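## Task

Press in each drive blank that carries a red sticker until it bottoms out and clicks into its latch, and leave all other blanks untouched. The rack is free-standing: it must not tilt beyond a slight amount (that counts as failure) and must finish in its original place.

## Robot and tools

Robot: two arms, left_arm and right_arm, each ending in a two-finger gripper with a wrist camera. Base poses in the scene frame: left_arm at (-0.039, +0.347, 0) m, quat_wxyz (+1.000, 0, 0, -0.021); right_arm at (-0.006, -0.266, 0) m, quat_wxyz (+1.000, 0, 0, -0.004). A camera stand is bolted behind the arms.

Frames. Scene frame: origin at table-top height halfway between the nominal bases, +z up, +x out over the table, left_arm toward +y (arm names do not match image sides). Each arm reports its hand pose, velocities and targets in its own base frame. Fixed cameras and the table use the scene frame. Motion offsets are along the axes of that arm's current Hand target. The gripper's fingers point along its +z axis and open and close along its y axis; end_effector_position is the point between the pads, about 1 cm short of the fingertips. Reported poses can be a few centimetres off, more at long reach.

Command rows. Every moving argument is a row of 14 numbers, each in [-1, 1]: dx, dy, dz, rx, ry, rz, opening for left_arm, then the same seven for right_arm. Both arms always appear. The first six per arm are an offset (not a pose) from that arm's Hand target as it stood when the action or move began, along that target's axes; 1.0 equals 0.6 m of translation or 180 degrees of rotation, and rx, ry, rz form one rotation vector. Offsets never accumulate row to row within one action or move list, but a new call starts from the updated Hand target, so resending the same offset moves further. The opening is absolute: +1 fully open (0.094 m), -1 closed. Writing 0 for an arm's opening closes it, so resend its current value to keep it.

execute_actions(actions, cameras): actions is a list of actions; each action is up to 15 rows, one per 1/30 s step, and a short action repeats its last row. An empty list returns the full state plus images. cameras picks views by name ("all", [] for none).

move(target, speed, blend, opening_speed, grip_force, blocking, cameras): drives each gripper in a straight line toward one row, or through a list of up to 15 rows, all offsets from the same starting Hand targets. speed in m/s, 0.002 to 2.9 (default 0.25); rotation is capped at twice that in rad/s. blend (m) rounds corners in a list; 0 stops at each. opening_speed, 0.2 or more per second on the -1 to +1 scale, closes gently. grip_force per pad in N, 10 to 50, persists. blocking=false returns early while motion continues. Paths do not avoid obstacles or the other arm; grippers lag and overshoot more when fast or stretched out. Route around an arm's own base, not close past it. Total duration is capped at 10 s.

wait(seconds 0 to 10) lets the scene run. stop brakes a running move. zoom_image(camera, region [x0, y0, x1, y1] pixels, at most 504 by 504) magnifies the latest image of cam_head_left, cam_head_right, cam_left_wrist or cam_right_wrist (each 672x504). finished_scene(scene) ends the current scene by its number, irreversibly.

Results: per arm end_effector_position (m), end_effector_quat_wxyz, Hand target (the last commanded pose after clipping, the base for the next offsets), Joint positions (last entry: measured opening in m), joint velocities (may be summarised as within noise), joint torques (include gravity; joints 1-3 wrap at ±28 N m), grip_measured (same scale as opening, reads up to about 2.5 mm wide when empty), Tool commands, motor temperatures. move adds a "move:" line: done (within 10 mm and 2 degrees), off_target, moving, held, fault, with limits such as paced (pose clipped) or held (steps withheld). Neither done nor off_target proves contact or its absence.

Control details: orientation commands are clipped to 40 degrees from the measured orientation each step. Friction can leave a hand resting a few centimetres from its target; an all-zero command re-requests it, or send the remaining gap as an offset. An arm blocked by something keeps pushing until commanded back; to release a press, command a target behind the gripper's present position. Faster approach and deeper targets past contact mean harder impacts.

Cautions: the rack is loose, so push blanks gently and straight, at low speed, with a target only slightly beyond the latch depth, and retreat after each. Watch cameras for rack tilt or sliding. Never let the arms, grippers or wrist cameras collide or squeeze each other; do not strain camera cables. Avoid drops, slams and anything leaving the table. Motors heat when stretched, loaded or pushing at unreachable targets: MOTOR HOT appears at 75 °C, an over-temperature fold at 90 °C disables that arm, and at 100 °C it collapses. Joint ranges (rad): waist -2.618 to 3.054, shoulder 0.000 to 3.142, elbow 0.000 to 3.142 (straight at 2.901), wrist pitch -1.571 to 1.571, wrist yaw -1.571 to 1.571, wrist roll -2.094 to 2.094.

Cameras: calibration gives OpenCV intrinsics and T_world_to_cam; head cameras share one bar and are accurate near image centre; wrist camera poses follow joint readings and may lag during motion.

Each tool is called after "Emit:" as name(argument=value, ...) on one line, values as JSON.

## Session

Emit:
execute_actions(actions=[])

Scene clock: 0.00 s.
left_arm: end_effector_position=(+0.3399, +0.0044, +0.1620) grip_measured=+1.000 end_effector_quat_wxyz=(+0.647, -0.192, +0.718, -0.172) | right_arm: end_effector_position=(+0.2435, +0.0513, +0.2146) grip_measured=+1.000 end_effector_quat_wxyz=(+0.514, +0.127, +0.847, +0.047)
Joint positions: left_arm=[0.018 1.102 0.144 0.854 0.016 -0.52 0.094] | right_arm=[0.612 0.605 0.643 -0.631 0.581 0.594 0.094]
Joint velocities: within noise
Joint torques (N m): no reading
Motor temperatures (°C): left_arm=[28 31 38 41 23 22 23] | right_arm=[25 25 34 35 26 22 23]
Heat: left arm: 41 °C; right arm: 35 °C.
Hand target: left_arm +0.3421, +0.0045, +0.1726; +0.658, -0.189, +0.708, -0.173 | right_arm +0.2438, +0.0499, +0.2213; +0.521, +0.130, +0.842, +0.048
Tool commands: left_gripper/opening=+1.0 right_gripper/opening=+1.0

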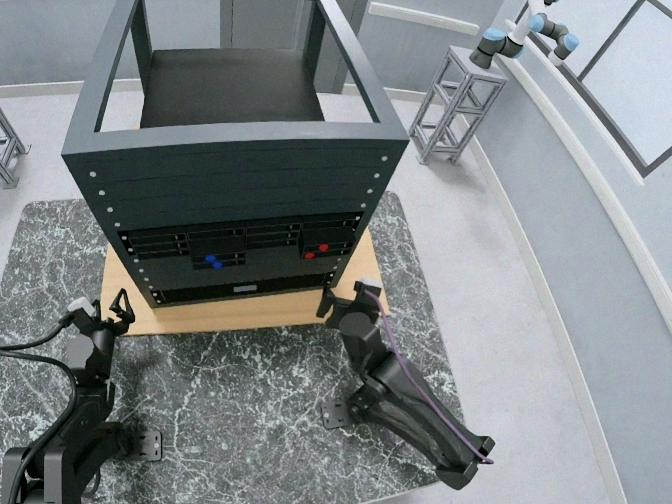

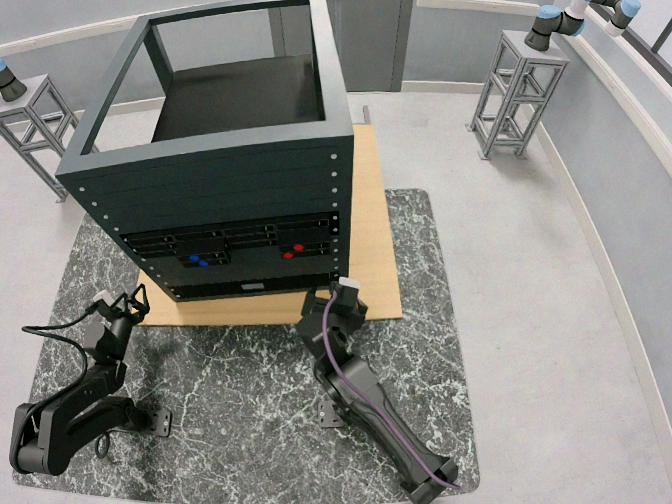

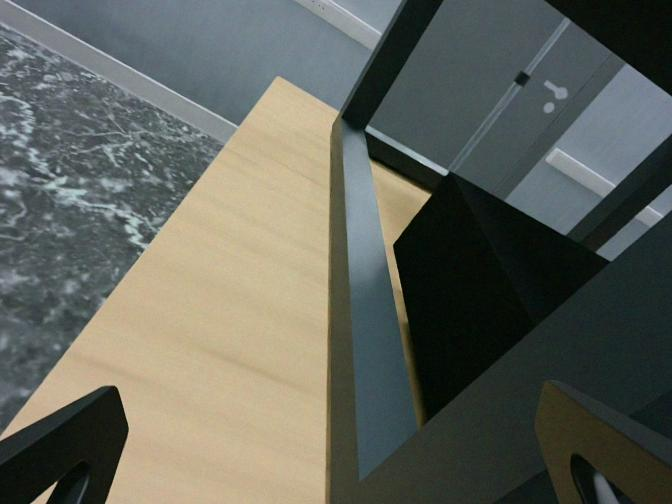

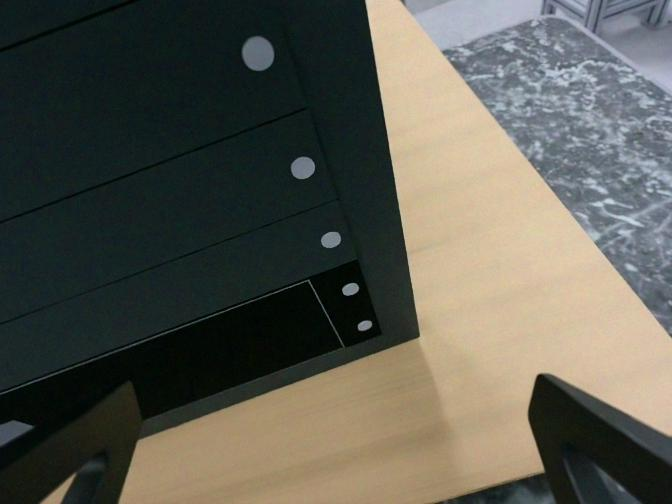

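Emit:
zoom_image(camera="cam_head_left", region=[100, 190, 380, 310])

Emit:
zoom_image(camera="cam_head_left", region=[280, 205, 370, 275])

Emit:
zoom_image(camera="cam_head_right", region=[260, 205, 350, 275])

Scaled by 1.800 from the camera's 672x504 image, which has a finer 960x720 frame.

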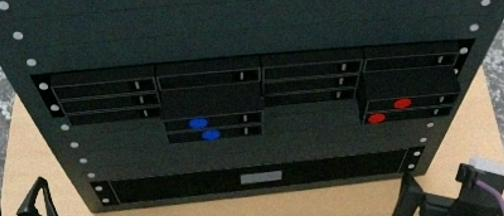

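Scaled by 5.600 from the camera's 672x504 image, which has a finer 960x720 frame.

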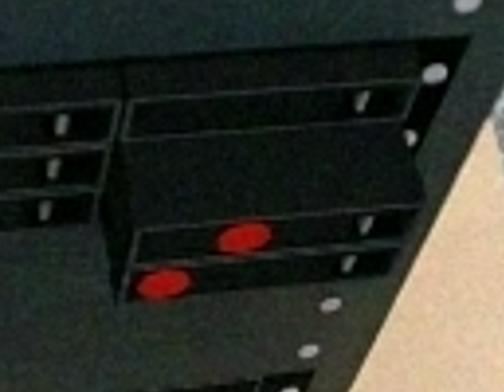

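Scaled by 5.600 from the camera's 672x504 image, which has a finer 960x720 frame.

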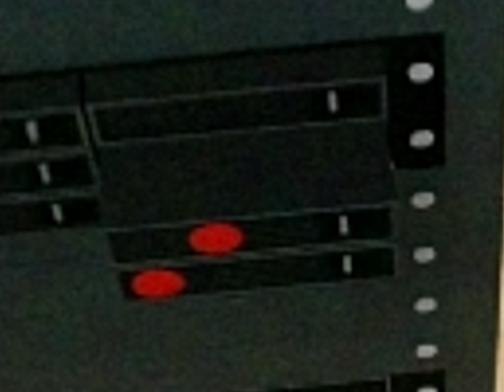

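Emit:
move(target=[0,0,0,0,0,0,1,-0.12,0.1237,-0.0937,-0.0841,-0.1401,-0.0921,-1], speed=0.15, cameras=["all"])

Scene clock: 134.17 s.
left_arm: end_effector_position=(+0.3399, +0.0044, +0.1620) grip_measured=+1.000 end_effector_quat_wxyz=(+0.647, -0.192, +0.718, -0.172) | right_arm: end_effector_position=(+0.2382, +0.1035, +0.3268) grip_measured=-0.988 end_effector_quat_wxyz=(+0.702, -0.050, +0.709, +0.048)
Joint positions: left_arm=[0.018 1.102 0.144 0.854 0.016 -0.52 0.094] | right_arm=[0.912 0.511 0.603 -0.107 0.773 0.008 0.001]
Joint torques (N m): left_arm=[0.03 -2.39 6.13 1.85 -0.02 0] | right_arm=[0.38 0.34 4.85 2.31 -0.08 -0.09]
Heat: left arm: 42 °C; right arm: 38 °C.
Hand target: left_arm +0.3421, +0.0045, +0.1726; +0.658, -0.189, +0.708, -0.173 | right_arm +0.2368, +0.1048, +0.3251; +0.705, -0.053, +0.705, +0.053
Off the commanded pose: left_arm 0.011 m, 2 deg | right_arm 0.003 m, 1 deg.
move: off_target (left_arm)
camera_calibration:
cam_right_wrist: T_world_to_cam=[[0.116148, -0.993129, -0.0143203, 0.0771056], [-0.434899, -0.0378894, -0.899682, 0.43948], [0.892957, 0.110724, -0.436311, 0.00810693], [0, 0, 0, 1]] pos_world=[0.174935, 0.0923297, 0.400034]

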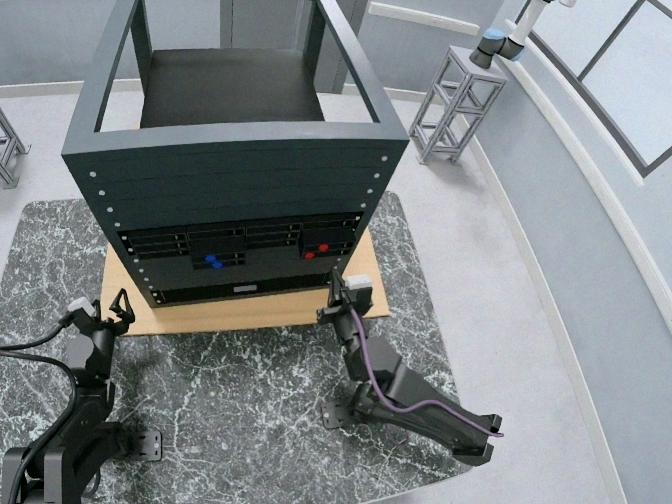

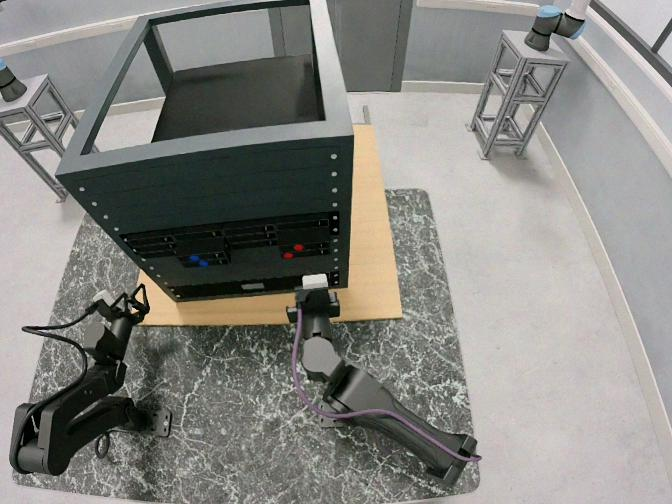

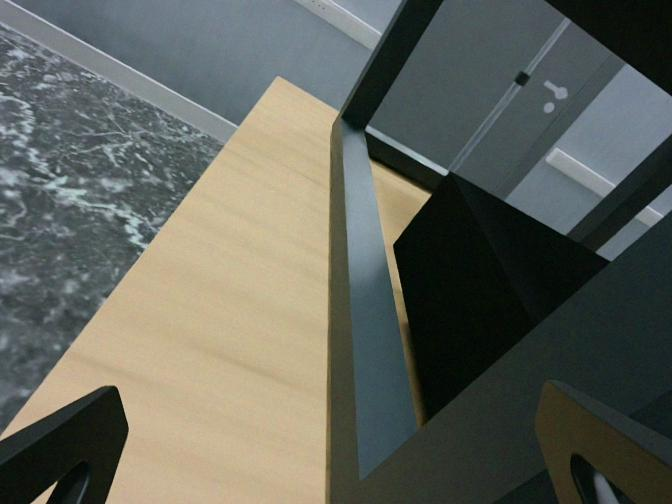

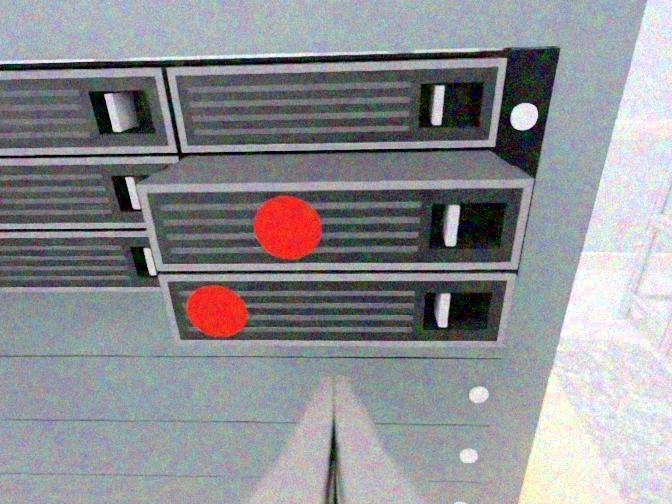

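Emit:
move(target=[[0,0,0,0,0,0,1,-0.0417,0,0,0,0.0833,0,-1],[0,0,0,0,0,0,1,-0.0417,-0.003,0.07,0,0.0833,0,-1],[0,0,0,0,0,0,1,-0.0417,-0.005,0.12,0,0.0833,0,-1]], speed=[0.1,0.08,0.04], blend=[0.01,0.01,0], cameras=["all"])

Scene clock: 168.67 s.
left_arm: end_effector_position=(+0.3399, +0.0044, +0.1620) grip_measured=+1.000 end_effector_quat_wxyz=(+0.647, -0.192, +0.718, -0.172) | right_arm: end_effector_position=(+0.3023, +0.1081, +0.3228) grip_measured=-0.988 end_effector_quat_wxyz=(+0.581, -0.065, +0.811, +0.028)
Joint positions: left_arm=[0.018 1.102 0.144 0.854 0.016 -0.52 0.094] | right_arm=[0.569 0.892 0.983 -0.453 0.416 0.12 0.001]
Joint torques (N m): left_arm=[0.03 -2.4 6.13 1.85 -0.02 0] | right_arm=[-0.61 -0.14 10.04 2.72 -0.08 -0.07]
Heat: left arm: 42 °C; right arm: 37 °C.
Hand target: left_arm +0.3421, +0.0045, +0.1726; +0.658, -0.189, +0.708, -0.173 | right_arm +0.3084, +0.1126, +0.3501; +0.607, -0.059, +0.791, +0.046
Off the commanded pose: left_arm 0.011 m, 2 deg | right_arm 0.028 m, 4 deg.
move: off_target (left_arm, right_arm)
camera_calibration:
cam_right_wrist: T_world_to_cam=[[0.111605, -0.993552, 0.0199819, 0.0645584], [-0.689663, -0.0919149, -0.718273, 0.488214], [0.715478, 0.0663821, -0.695474, 0.0907464], [0, 0, 0, 1]] pos_world=[0.264571, 0.102992, 0.412493]

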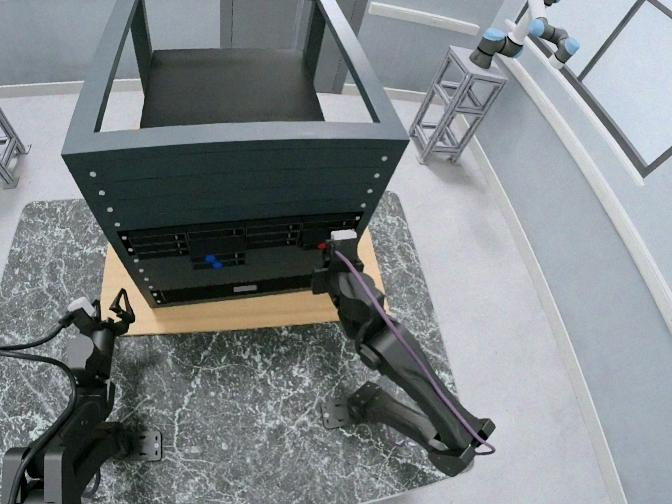

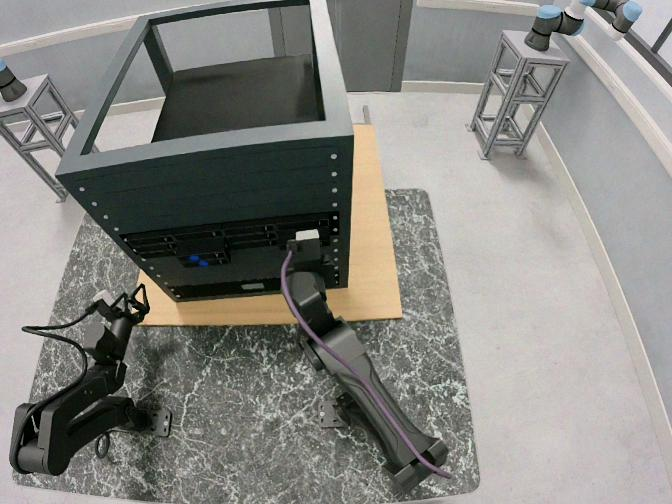

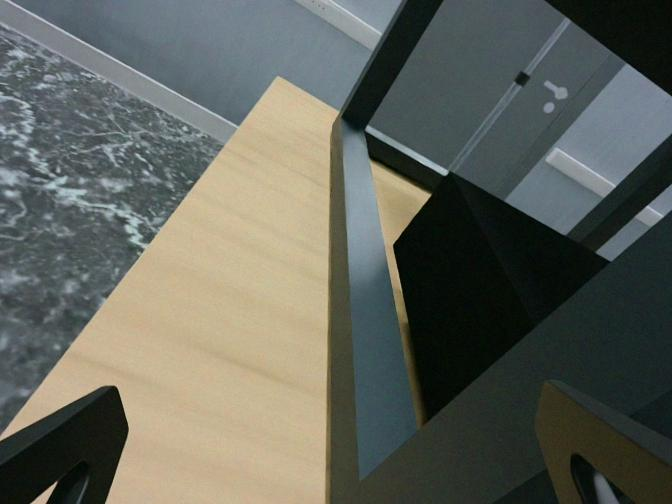

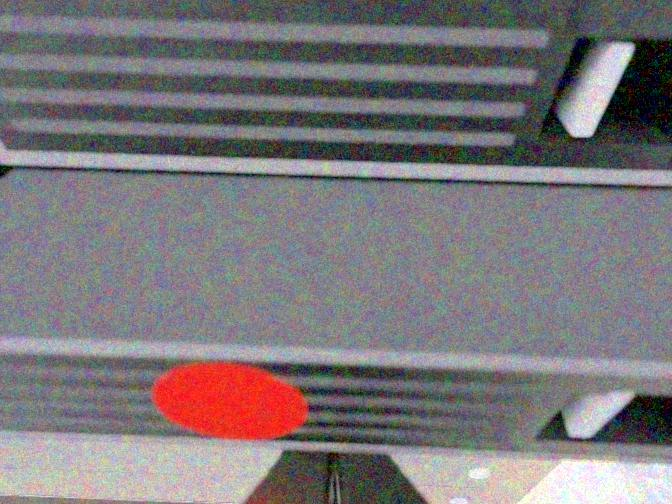

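Emit:
move(target=[0,0,0,0,0,0,1,0.0216,0.0034,-0.0805,0,0,0,-1], speed=0.1, cameras=["cam_right_wrist","cam_head_right"])

Scene clock: 186.07 s.
left_arm: end_effector_position=(+0.3399, +0.0044, +0.1620) grip_measured=+1.000 end_effector_quat_wxyz=(+0.647, -0.192, +0.718, -0.172) | right_arm: end_effector_position=(+0.2611, +0.1093, +0.3404) grip_measured=-0.988 end_effector_quat_wxyz=(+0.600, -0.068, +0.796, +0.041)
Joint positions: left_arm=[0.018 1.102 0.144 0.854 0.016 -0.52 0.094] | right_arm=[0.738 0.765 0.983 -0.55 0.559 0.163 0.001]
Joint torques (N m): left_arm=[0.03 -2.4 6.13 1.85 -0.02 0] | right_arm=[0.54 -0.13 7.83 2.09 0.25 0.11]
Motor temperatures (°C): left_arm=[27 28 35 42 23 22 23] | right_arm=[24 23 36 41 24 22 23]
Heat: left arm: 42 °C; right arm: 41 °C.
Hand target: left_arm +0.3421, +0.0045, +0.1726; +0.658, -0.189, +0.708, -0.173 | right_arm +0.2587, +0.1072, +0.3500; +0.607, -0.059, +0.791, +0.046
Off the commanded pose: left_arm 0.011 m, 2 deg | right_arm 0.010 m, 1 deg.
move: off_target (left_arm)
camera_calibration:
cam_right_wrist: T_world_to_cam=[[0.131258, -0.991332, 0.00574841, 0.0694819], [-0.652461, -0.0907526, -0.752369, 0.474402], [0.746369, 0.0950042, -0.658717, 0.108625], [0, 0, 0, 1]] pos_world=[0.219335, 0.101613, 0.428079]
Images, in order (width x height): cam_head_right 672x504, cam_right_wrist 672x504.

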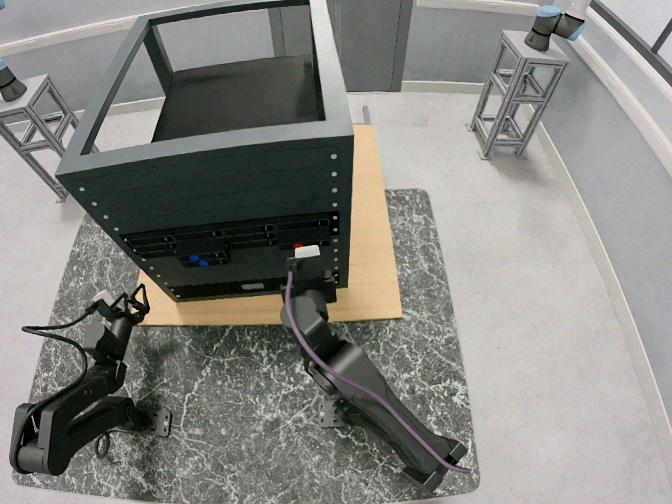

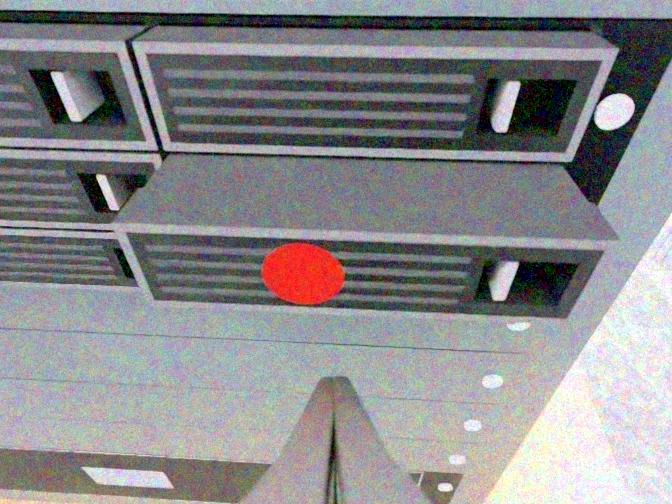

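Emit:
execute_actions(actions=[], cameras=["all"])

Emit:
zoom_image(camera="cam_head_left", region=[280, 205, 370, 275])

Emit:
zoom_image(camera="cam_right_wrist", region=[0, 130, 504, 504])

Scene clock: 201.37 s.
left_arm: end_effector_position=(+0.3399, +0.0044, +0.1620) grip_measured=+1.000 end_effector_quat_wxyz=(+0.647, -0.192, +0.718, -0.172) | right_arm: end_effector_position=(+0.2611, +0.1092, +0.3403) grip_measured=-0.988 end_effector_quat_wxyz=(+0.600, -0.068, +0.796, +0.040)
Joint positions: left_arm=[0.018 1.102 0.144 0.854 0.016 -0.52 0.094] | right_arm=[0.738 0.765 0.983 -0.55 0.56 0.163 0.001]
Joint velocities: within noise
Joint torques (N m): left_arm=[0.03 -2.4 6.13 1.85 -0.02 0] | right_arm=[0.55 -0.13 7.84 2.08 0.25 0.14]
Motor temperatures (°C): left_arm=[27 28 34 42 23 22 22] | right_arm=[24 23 36 40 24 22 24]
Heat: left arm: 42 °C; right arm: 40 °C.
Hand target: left_arm +0.3421, +0.0045, +0.1726; +0.658, -0.189, +0.708, -0.173 | right_arm +0.2587, +0.1072, +0.3500; +0.607, -0.059, +0.791, +0.046
Tool commands: left_gripper/opening=+1.0 right_gripper/opening=-1.0
Off the commanded pose: left_arm 0.011 m, 2 deg | right_arm 0.010 m, 1 deg.
camera_calibration:
cam_right_wrist: T_world_to_cam=[[0.130883, -0.991379, 0.00604743, 0.0693423], [-0.652659, -0.0907533, -0.752197, 0.474288], [0.746261, 0.0945031, -0.658911, 0.108727], [0, 0, 0, 1]] pos_world=[0.219334, 0.101513, 0.427979]

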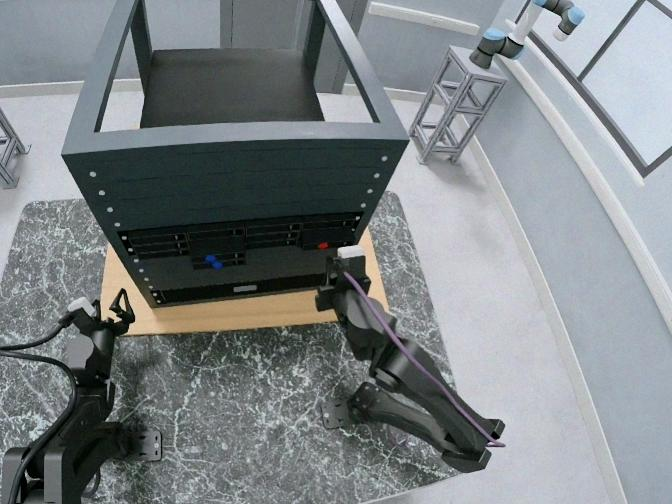

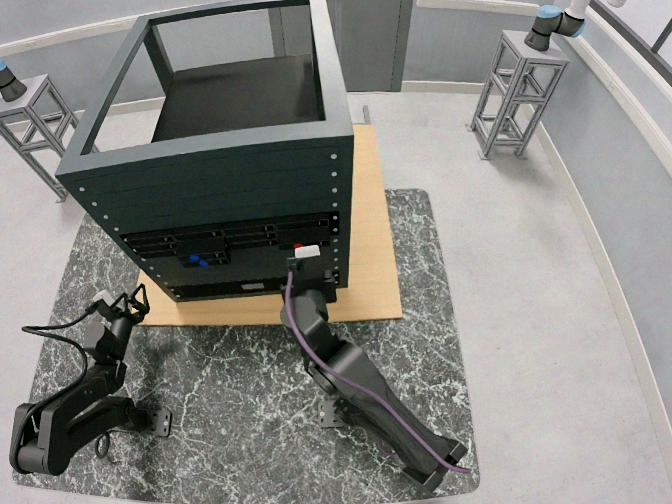

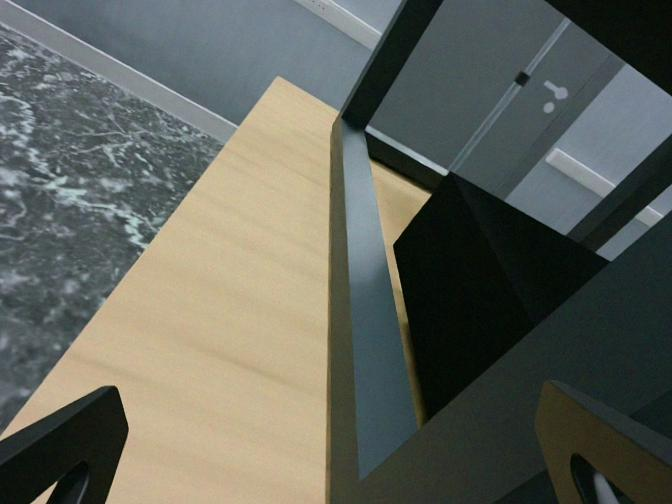

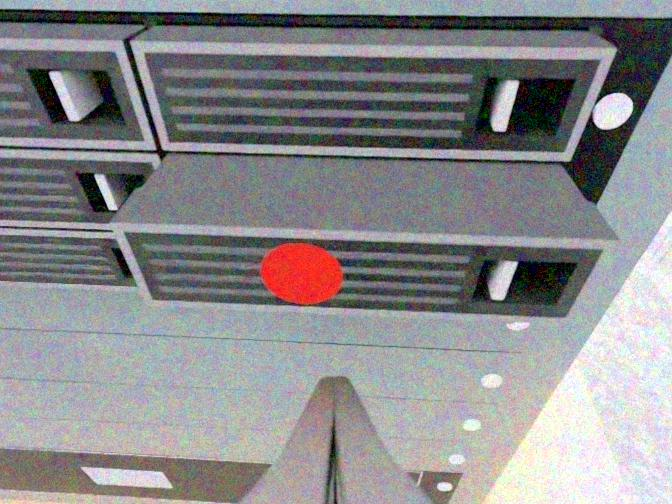

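Scaled by 5.600 from the camera's 672x504 image, which has a finer 960x720 frame.

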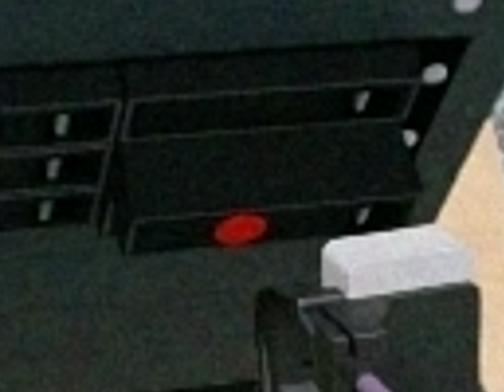

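Scaled by 1.000.

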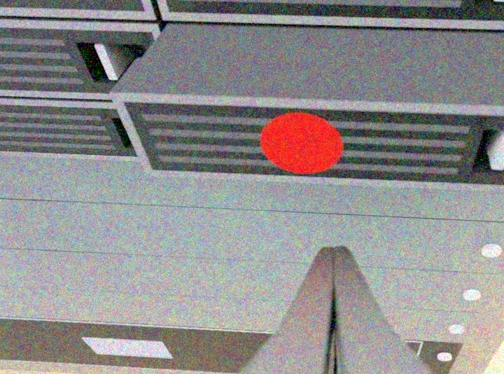

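Emit:
move(target=[0,0,0,0,0,0,1,-0.0209,0,-0.0056,0,-0.0667,0,-1], speed=0.1, cameras=["cam_right_wrist"])

Scene clock: 225.23 s.
left_arm: end_effector_position=(+0.3399, +0.0044, +0.1620) grip_measured=+1.000 end_effector_quat_wxyz=(+0.647, -0.192, +0.718, -0.172) | right_arm: end_effector_position=(+0.2598, +0.1073, +0.3643) grip_measured=-0.988 end_effector_quat_wxyz=(+0.682, -0.055, +0.727, +0.051)
Joint positions: left_arm=[0.018 1.102 0.144 0.854 0.016 -0.52 0.094] | right_arm=[0.768 0.668 0.833 -0.244 0.616 0.046 0.001]
Joint torques (N m): left_arm=[0.03 -2.4 6.13 1.85 -0.02 0] | right_arm=[0.51 -0.17 4.77 2.42 0.1 -0.07]
Heat: left arm: 41 °C; right arm: 39 °C.
Hand target: left_arm +0.3421, +0.0045, +0.1726; +0.658, -0.189, +0.708, -0.173 | right_arm +0.2586, +0.1072, +0.3630; +0.687, -0.054, +0.723, +0.052
Off the commanded pose: left_arm 0.011 m, 2 deg | right_arm 0.002 m, 1 deg.
move: off_target (left_arm)
camera_calibration:
cam_right_wrist: T_world_to_cam=[[0.127067, -0.991763, -0.0161185, 0.0766573], [-0.481526, -0.0474709, -0.875145, 0.48693], [0.867171, 0.118963, -0.483592, 0.0277892], [0, 0, 0, 1]] pos_world=[0.200631, 0.095835, 0.440809]
Images, in order (width x height): cam_right_wrist 672x504.

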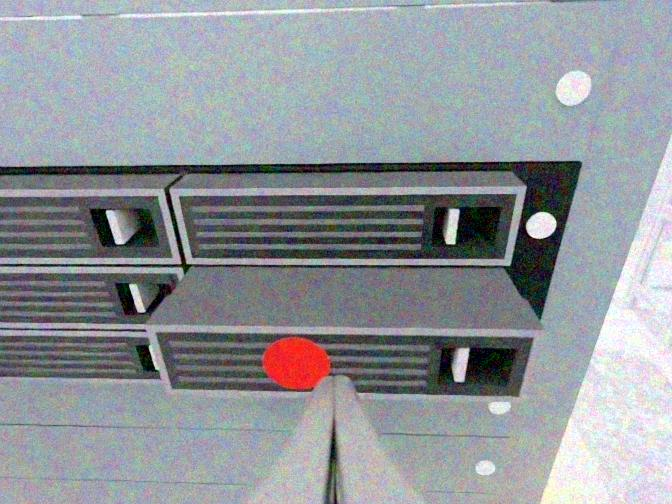

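Emit:
move(target=[0,0,0,0,0,0,1,0.011,-0.003,0.075,0,0,0,-1], speed=0.06, cameras=["cam_right_wrist"])

Scene clock: 233.40 s.
left_arm: end_effector_position=(+0.3399, +0.0044, +0.1620) grip_measured=+1.000 end_effector_quat_wxyz=(+0.647, -0.192, +0.718, -0.172) | right_arm: end_effector_position=(+0.3006, +0.1079, +0.3578) grip_measured=-0.988 end_effector_quat_wxyz=(+0.684, -0.047, +0.727, +0.046)
Joint positions: left_arm=[0.018 1.102 0.144 0.854 0.016 -0.52 0.094] | right_arm=[0.598 0.794 0.821 -0.094 0.467 0.033 0.001]
Joint torques (N m): left_arm=[0.02 -2.4 6.13 1.85 -0.02 0] | right_arm=[-0.53 -0.05 5 2.65 -0.26 -0.09]
Heat: left arm: 41 °C; right arm: 39 °C.
Hand target: left_arm +0.3421, +0.0045, +0.1726; +0.658, -0.189, +0.708, -0.173 | right_arm +0.3030, +0.1121, +0.3541; +0.686, -0.054, +0.723, +0.052
Off the commanded pose: left_arm 0.011 m, 2 deg | right_arm 0.006 m, 1 deg.
move: off_target (left_arm)
camera_calibration:
cam_right_wrist: T_world_to_cam=[[0.10747, -0.994037, -0.0184662, 0.0788603], [-0.479048, -0.0354987, -0.877071, 0.499645], [0.871185, 0.103105, -0.480006, -0.011613], [0, 0, 0, 1]] pos_world=[0.240996, 0.0973242, 0.434106]
Images, in order (width x height): cam_right_wrist 672x504.

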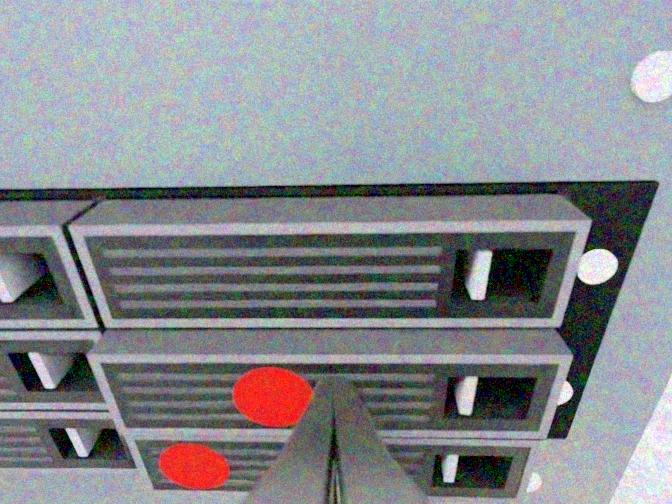

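Emit:
move(target=[0,0,0,0,0,0,1,0.000,-0.001,0.025,0,0,0,-1], speed=0.04, cameras=["cam_right_wrist"])

Scene clock: 240.87 s.
left_arm: end_effector_position=(+0.3399, +0.0044, +0.1620) grip_measured=+1.000 end_effector_quat_wxyz=(+0.647, -0.192, +0.718, -0.172) | right_arm: end_effector_position=(+0.3107, +0.1080, +0.3563) grip_measured=-0.988 end_effector_quat_wxyz=(+0.685, -0.046, +0.726, +0.045)
Joint positions: left_arm=[0.018 1.102 0.144 0.854 0.016 -0.52 0.094] | right_arm=[0.564 0.828 0.821 -0.057 0.434 0.03 0.001]
Joint torques (N m): left_arm=[0.03 -2.4 6.12 1.85 -0.02 0] | right_arm=[-1.2 1.29 5.86 2.75 -0.36 -0.07]
Heat: left arm: 41 °C; right arm: 40 °C.
Hand target: left_arm +0.3421, +0.0045, +0.1726; +0.658, -0.189, +0.708, -0.173 | right_arm +0.3179, +0.1136, +0.3534; +0.687, -0.054, +0.723, +0.052
Off the commanded pose: left_arm 0.011 m, 2 deg | right_arm 0.010 m, 1 deg.
move: off_target (left_arm)
camera_calibration:
cam_right_wrist: T_world_to_cam=[[0.106102, -0.994159, -0.019764, 0.0787828], [-0.477357, -0.0334898, -0.878071, 0.502798], [0.87228, 0.102599, -0.478122, -0.0220559], [0, 0, 0, 1]] pos_world=[0.250894, 0.0974241, 0.432504]
Images, in order (width x height): cam_right_wrist 672x504.

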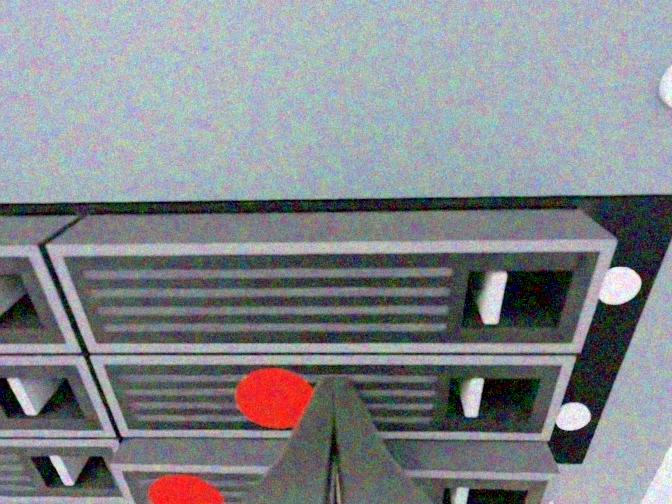

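Emit:
move(target=[0,0,0,0,0,0,1,0.000,-0.0005,0.012,0,0,0,-1], speed=0.04, cameras=["cam_right_wrist"])

Scene clock: 245.60 s.
left_arm: end_effector_position=(+0.3399, +0.0044, +0.1620) grip_measured=+1.000 end_effector_quat_wxyz=(+0.647, -0.192, +0.718, -0.172) | right_arm: end_effector_position=(+0.3112, +0.1079, +0.3562) grip_measured=-0.988 end_effector_quat_wxyz=(+0.684, -0.048, +0.726, +0.047)
Joint positions: left_arm=[0.018 1.102 0.144 0.854 0.016 -0.52 0.094] | right_arm=[0.556 0.828 0.821 -0.057 0.421 0.03 0.001]
Joint torques (N m): left_arm=[0.03 -2.39 6.13 1.85 -0.02 0] | right_arm=[-1.99 3.14 6.23 2.98 -0.4 -0.08]
Heat: left arm: 41 °C; right arm: 41 °C.
Hand target: left_arm +0.3421, +0.0045, +0.1726; +0.658, -0.189, +0.708, -0.173 | right_arm +0.3251, +0.1144, +0.3531; +0.687, -0.054, +0.723, +0.052
Off the commanded pose: left_arm 0.011 m, 2 deg | right_arm 0.016 m, 1 deg.
move: off_target (left_arm, right_arm)
camera_calibration:
cam_right_wrist: T_world_to_cam=[[0.111392, -0.993581, -0.0197394, 0.0769244], [-0.477481, -0.0360898, -0.877901, 0.503198], [0.871553, 0.107216, -0.478436, -0.0227243], [0, 0, 0, 1]] pos_world=[0.251504, 0.0970273, 0.432404]
Images, in order (width x height): cam_right_wrist 672x504.

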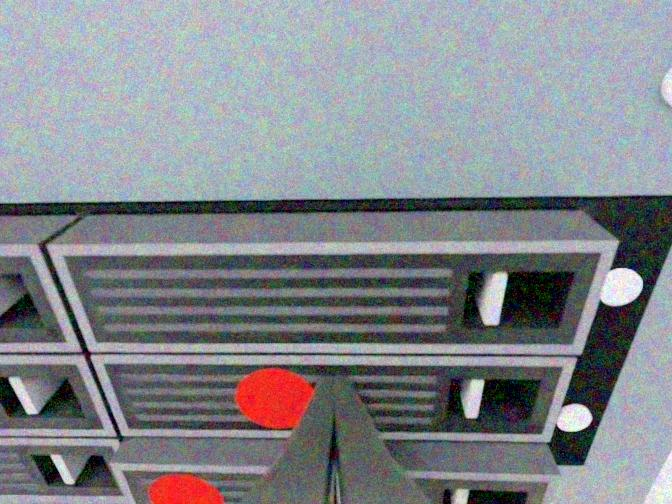

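Emit:
move(target=[[0,0,0,0,0,0,1,0.0,0.004,-0.08,0,0,0,-1],[0,0,0,0,0,0,1,0.053,0.004,-0.08,0,0,0,-1],[0,0,0,0,0,0,1,0.050,0.001,-0.012,0,0,0,-1]], speed=[0.12,0.1,0.05], blend=[0.005,0.005,0], cameras=["cam_right_wrist"])

Scene clock: 259.63 s.
left_arm: end_effector_position=(+0.3399, +0.0044, +0.1620) grip_measured=+1.000 end_effector_quat_wxyz=(+0.647, -0.192, +0.718, -0.172) | right_arm: end_effector_position=(+0.3098, +0.1101, +0.3133) grip_measured=-0.988 end_effector_quat_wxyz=(+0.676, -0.053, +0.734, +0.042)
Joint positions: left_arm=[0.018 1.102 0.144 0.854 0.016 -0.52 0.094] | right_arm=[0.572 0.801 0.666 0.044 0.436 0.029 0.001]
Joint torques (N m): left_arm=[0.03 -2.4 6.12 1.85 -0.03 0] | right_arm=[-1.25 1.25 7.98 2.78 -0.32 -0.07]
Heat: left arm: 41 °C; right arm: 43 °C.
Hand target: left_arm +0.3421, +0.0045, +0.1726; +0.658, -0.189, +0.708, -0.173 | right_arm +0.3163, +0.1138, +0.3234; +0.687, -0.054, +0.723, +0.052
Off the commanded pose: left_arm 0.011 m, 2 deg | right_arm 0.013 m, 2 deg.
move: off_target (left_arm, right_arm)
camera_calibration:
cam_right_wrist: T_world_to_cam=[[0.111896, -0.993699, -0.00646172, 0.0741384], [-0.496843, -0.0503136, -0.866381, 0.468841], [0.860597, 0.100155, -0.499342, -0.0315484], [0, 0, 0, 1]] pos_world=[0.251795, 0.10042, 0.390921]
Images, in order (width x height): cam_right_wrist 672x504.

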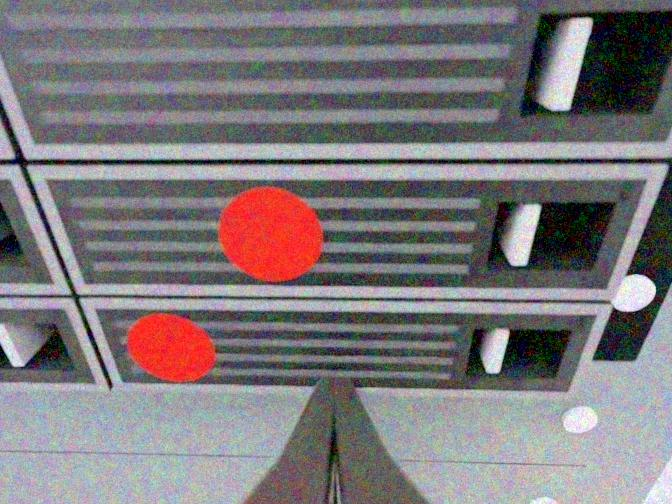

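Emit:
move(target=[0,0,0,0,0,0,1,-0.008,-0.0005,0.014,0,0,0,-1], speed=0.04, cameras=["cam_right_wrist"])

Scene clock: 265.83 s.
left_arm: end_effector_position=(+0.3399, +0.0044, +0.1620) grip_measured=+1.000 end_effector_quat_wxyz=(+0.647, -0.192, +0.718, -0.172) | right_arm: end_effector_position=(+0.3104, +0.1099, +0.3131) grip_measured=-0.988 end_effector_quat_wxyz=(+0.675, -0.055, +0.734, +0.044)
Joint positions: left_arm=[0.018 1.102 0.144 0.854 0.016 -0.52 0.094] | right_arm=[0.564 0.801 0.666 0.044 0.422 0.028 0.001]
Joint torques (N m): left_arm=[0.03 -2.4 6.12 1.85 -0.02 0] | right_arm=[-2.35 3.71 9.96 2.88 -0.37 -0.07]
Heat: left arm: 41 °C; right arm: 43 °C.
Hand target: left_arm +0.3421, +0.0045, +0.1726; +0.658, -0.189, +0.708, -0.173 | right_arm +0.3249, +0.1148, +0.3278; +0.687, -0.054, +0.723, +0.052
Off the commanded pose: left_arm 0.011 m, 2 deg | right_arm 0.021 m, 2 deg.
move: off_target (left_arm, right_arm)
camera_calibration:
cam_right_wrist: T_world_to_cam=[[0.117245, -0.993083, -0.00631376, 0.0720947], [-0.497246, -0.0531999, -0.865977, 0.469314], [0.859651, 0.104671, -0.500044, -0.0320972], [0, 0, 0, 1]] pos_world=[0.252505, 0.0999231, 0.390821]
Images, in order (width x height): cam_right_wrist 672x504.

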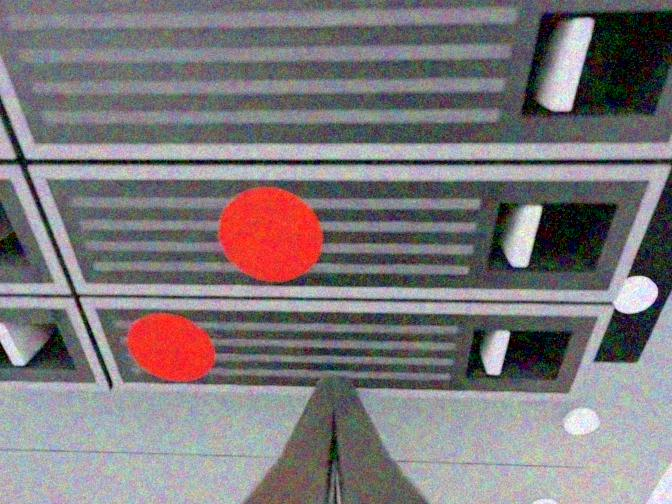

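Stopped. Back off and inspect.

Emit:
move(target=[0,0,0,0,0,0,1,0.0,0.006,-0.15,0,0,0,-1], speed=0.15, cameras=["all"])

Scene clock: 271.77 s.
left_arm: end_effector_position=(+0.3399, +0.0044, +0.1620) grip_measured=+1.000 end_effector_quat_wxyz=(+0.647, -0.192, +0.718, -0.172) | right_arm: end_effector_position=(+0.2372, +0.1060, +0.3293) grip_measured=-0.988 end_effector_quat_wxyz=(+0.686, -0.060, +0.724, +0.047)
Joint positions: left_arm=[0.018 1.102 0.144 0.854 0.016 -0.52 0.094] | right_arm=[0.918 0.537 0.666 -0.205 0.766 0.04 0.001]
Joint torques (N m): left_arm=[0.03 -2.4 6.12 1.85 -0.02 0] | right_arm=[0.54 0.94 6.93 1.97 0.1 0.13]
Heat: left arm: 41 °C; right arm: 43 °C.
Hand target: left_arm +0.3421, +0.0045, +0.1726; +0.658, -0.189, +0.708, -0.173 | right_arm +0.2355, +0.1048, +0.3324; +0.687, -0.054, +0.723, +0.052
Off the commanded pose: left_arm 0.011 m, 2 deg | right_arm 0.004 m, 1 deg.
move: off_target (left_arm)
camera_calibration:
cam_right_wrist: T_world_to_cam=[[0.128351, -0.991724, -0.00311713, 0.0730559], [-0.471769, -0.0582922, -0.879793, 0.445786], [0.87233, 0.114393, -0.475347, 0.0271602], [0, 0, 0, 1]] pos_world=[0.177239, 0.0953302, 0.405338]

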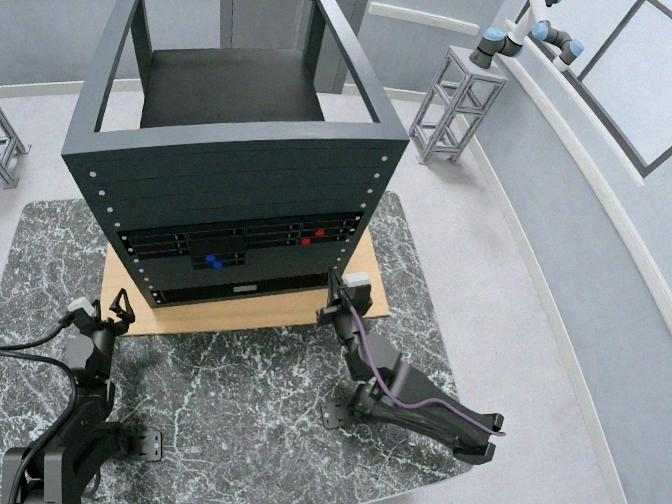

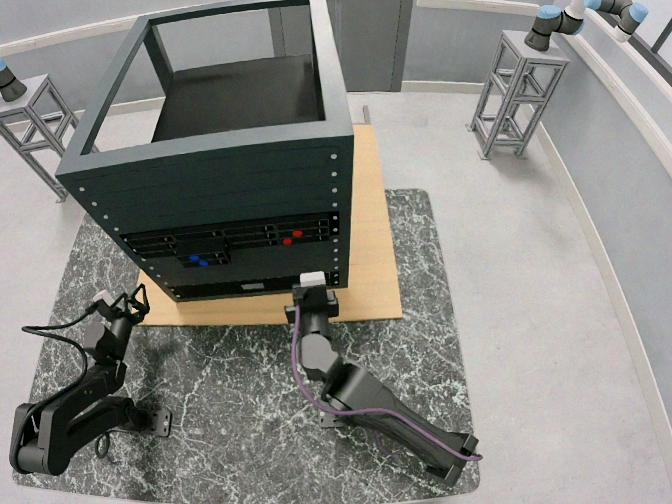

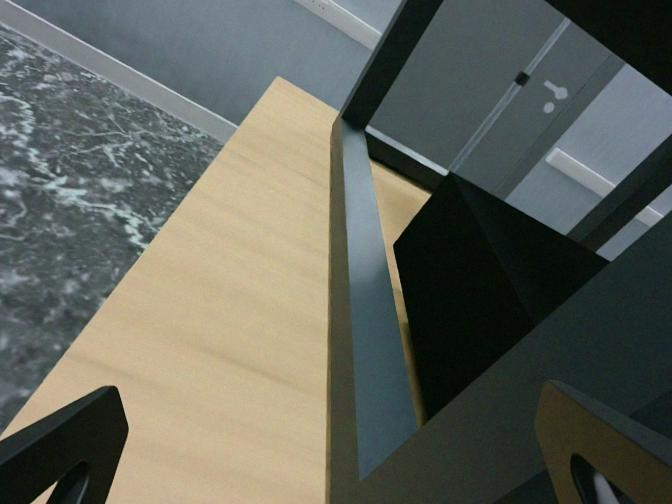

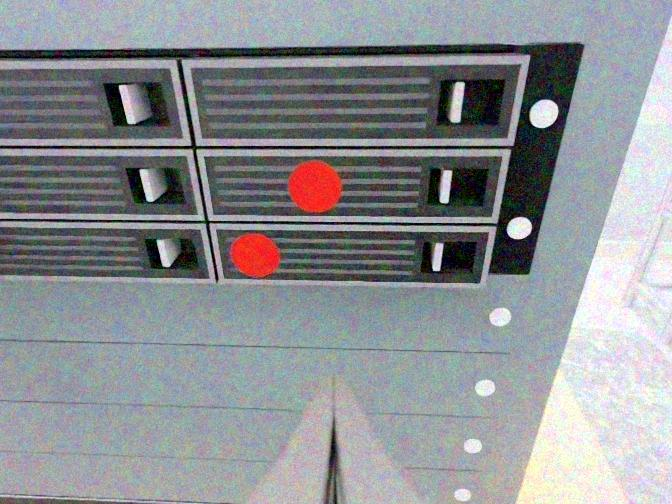

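Everything is flush.

Emit:
finished_scene(scene=1)

The scene is finished: the task was done.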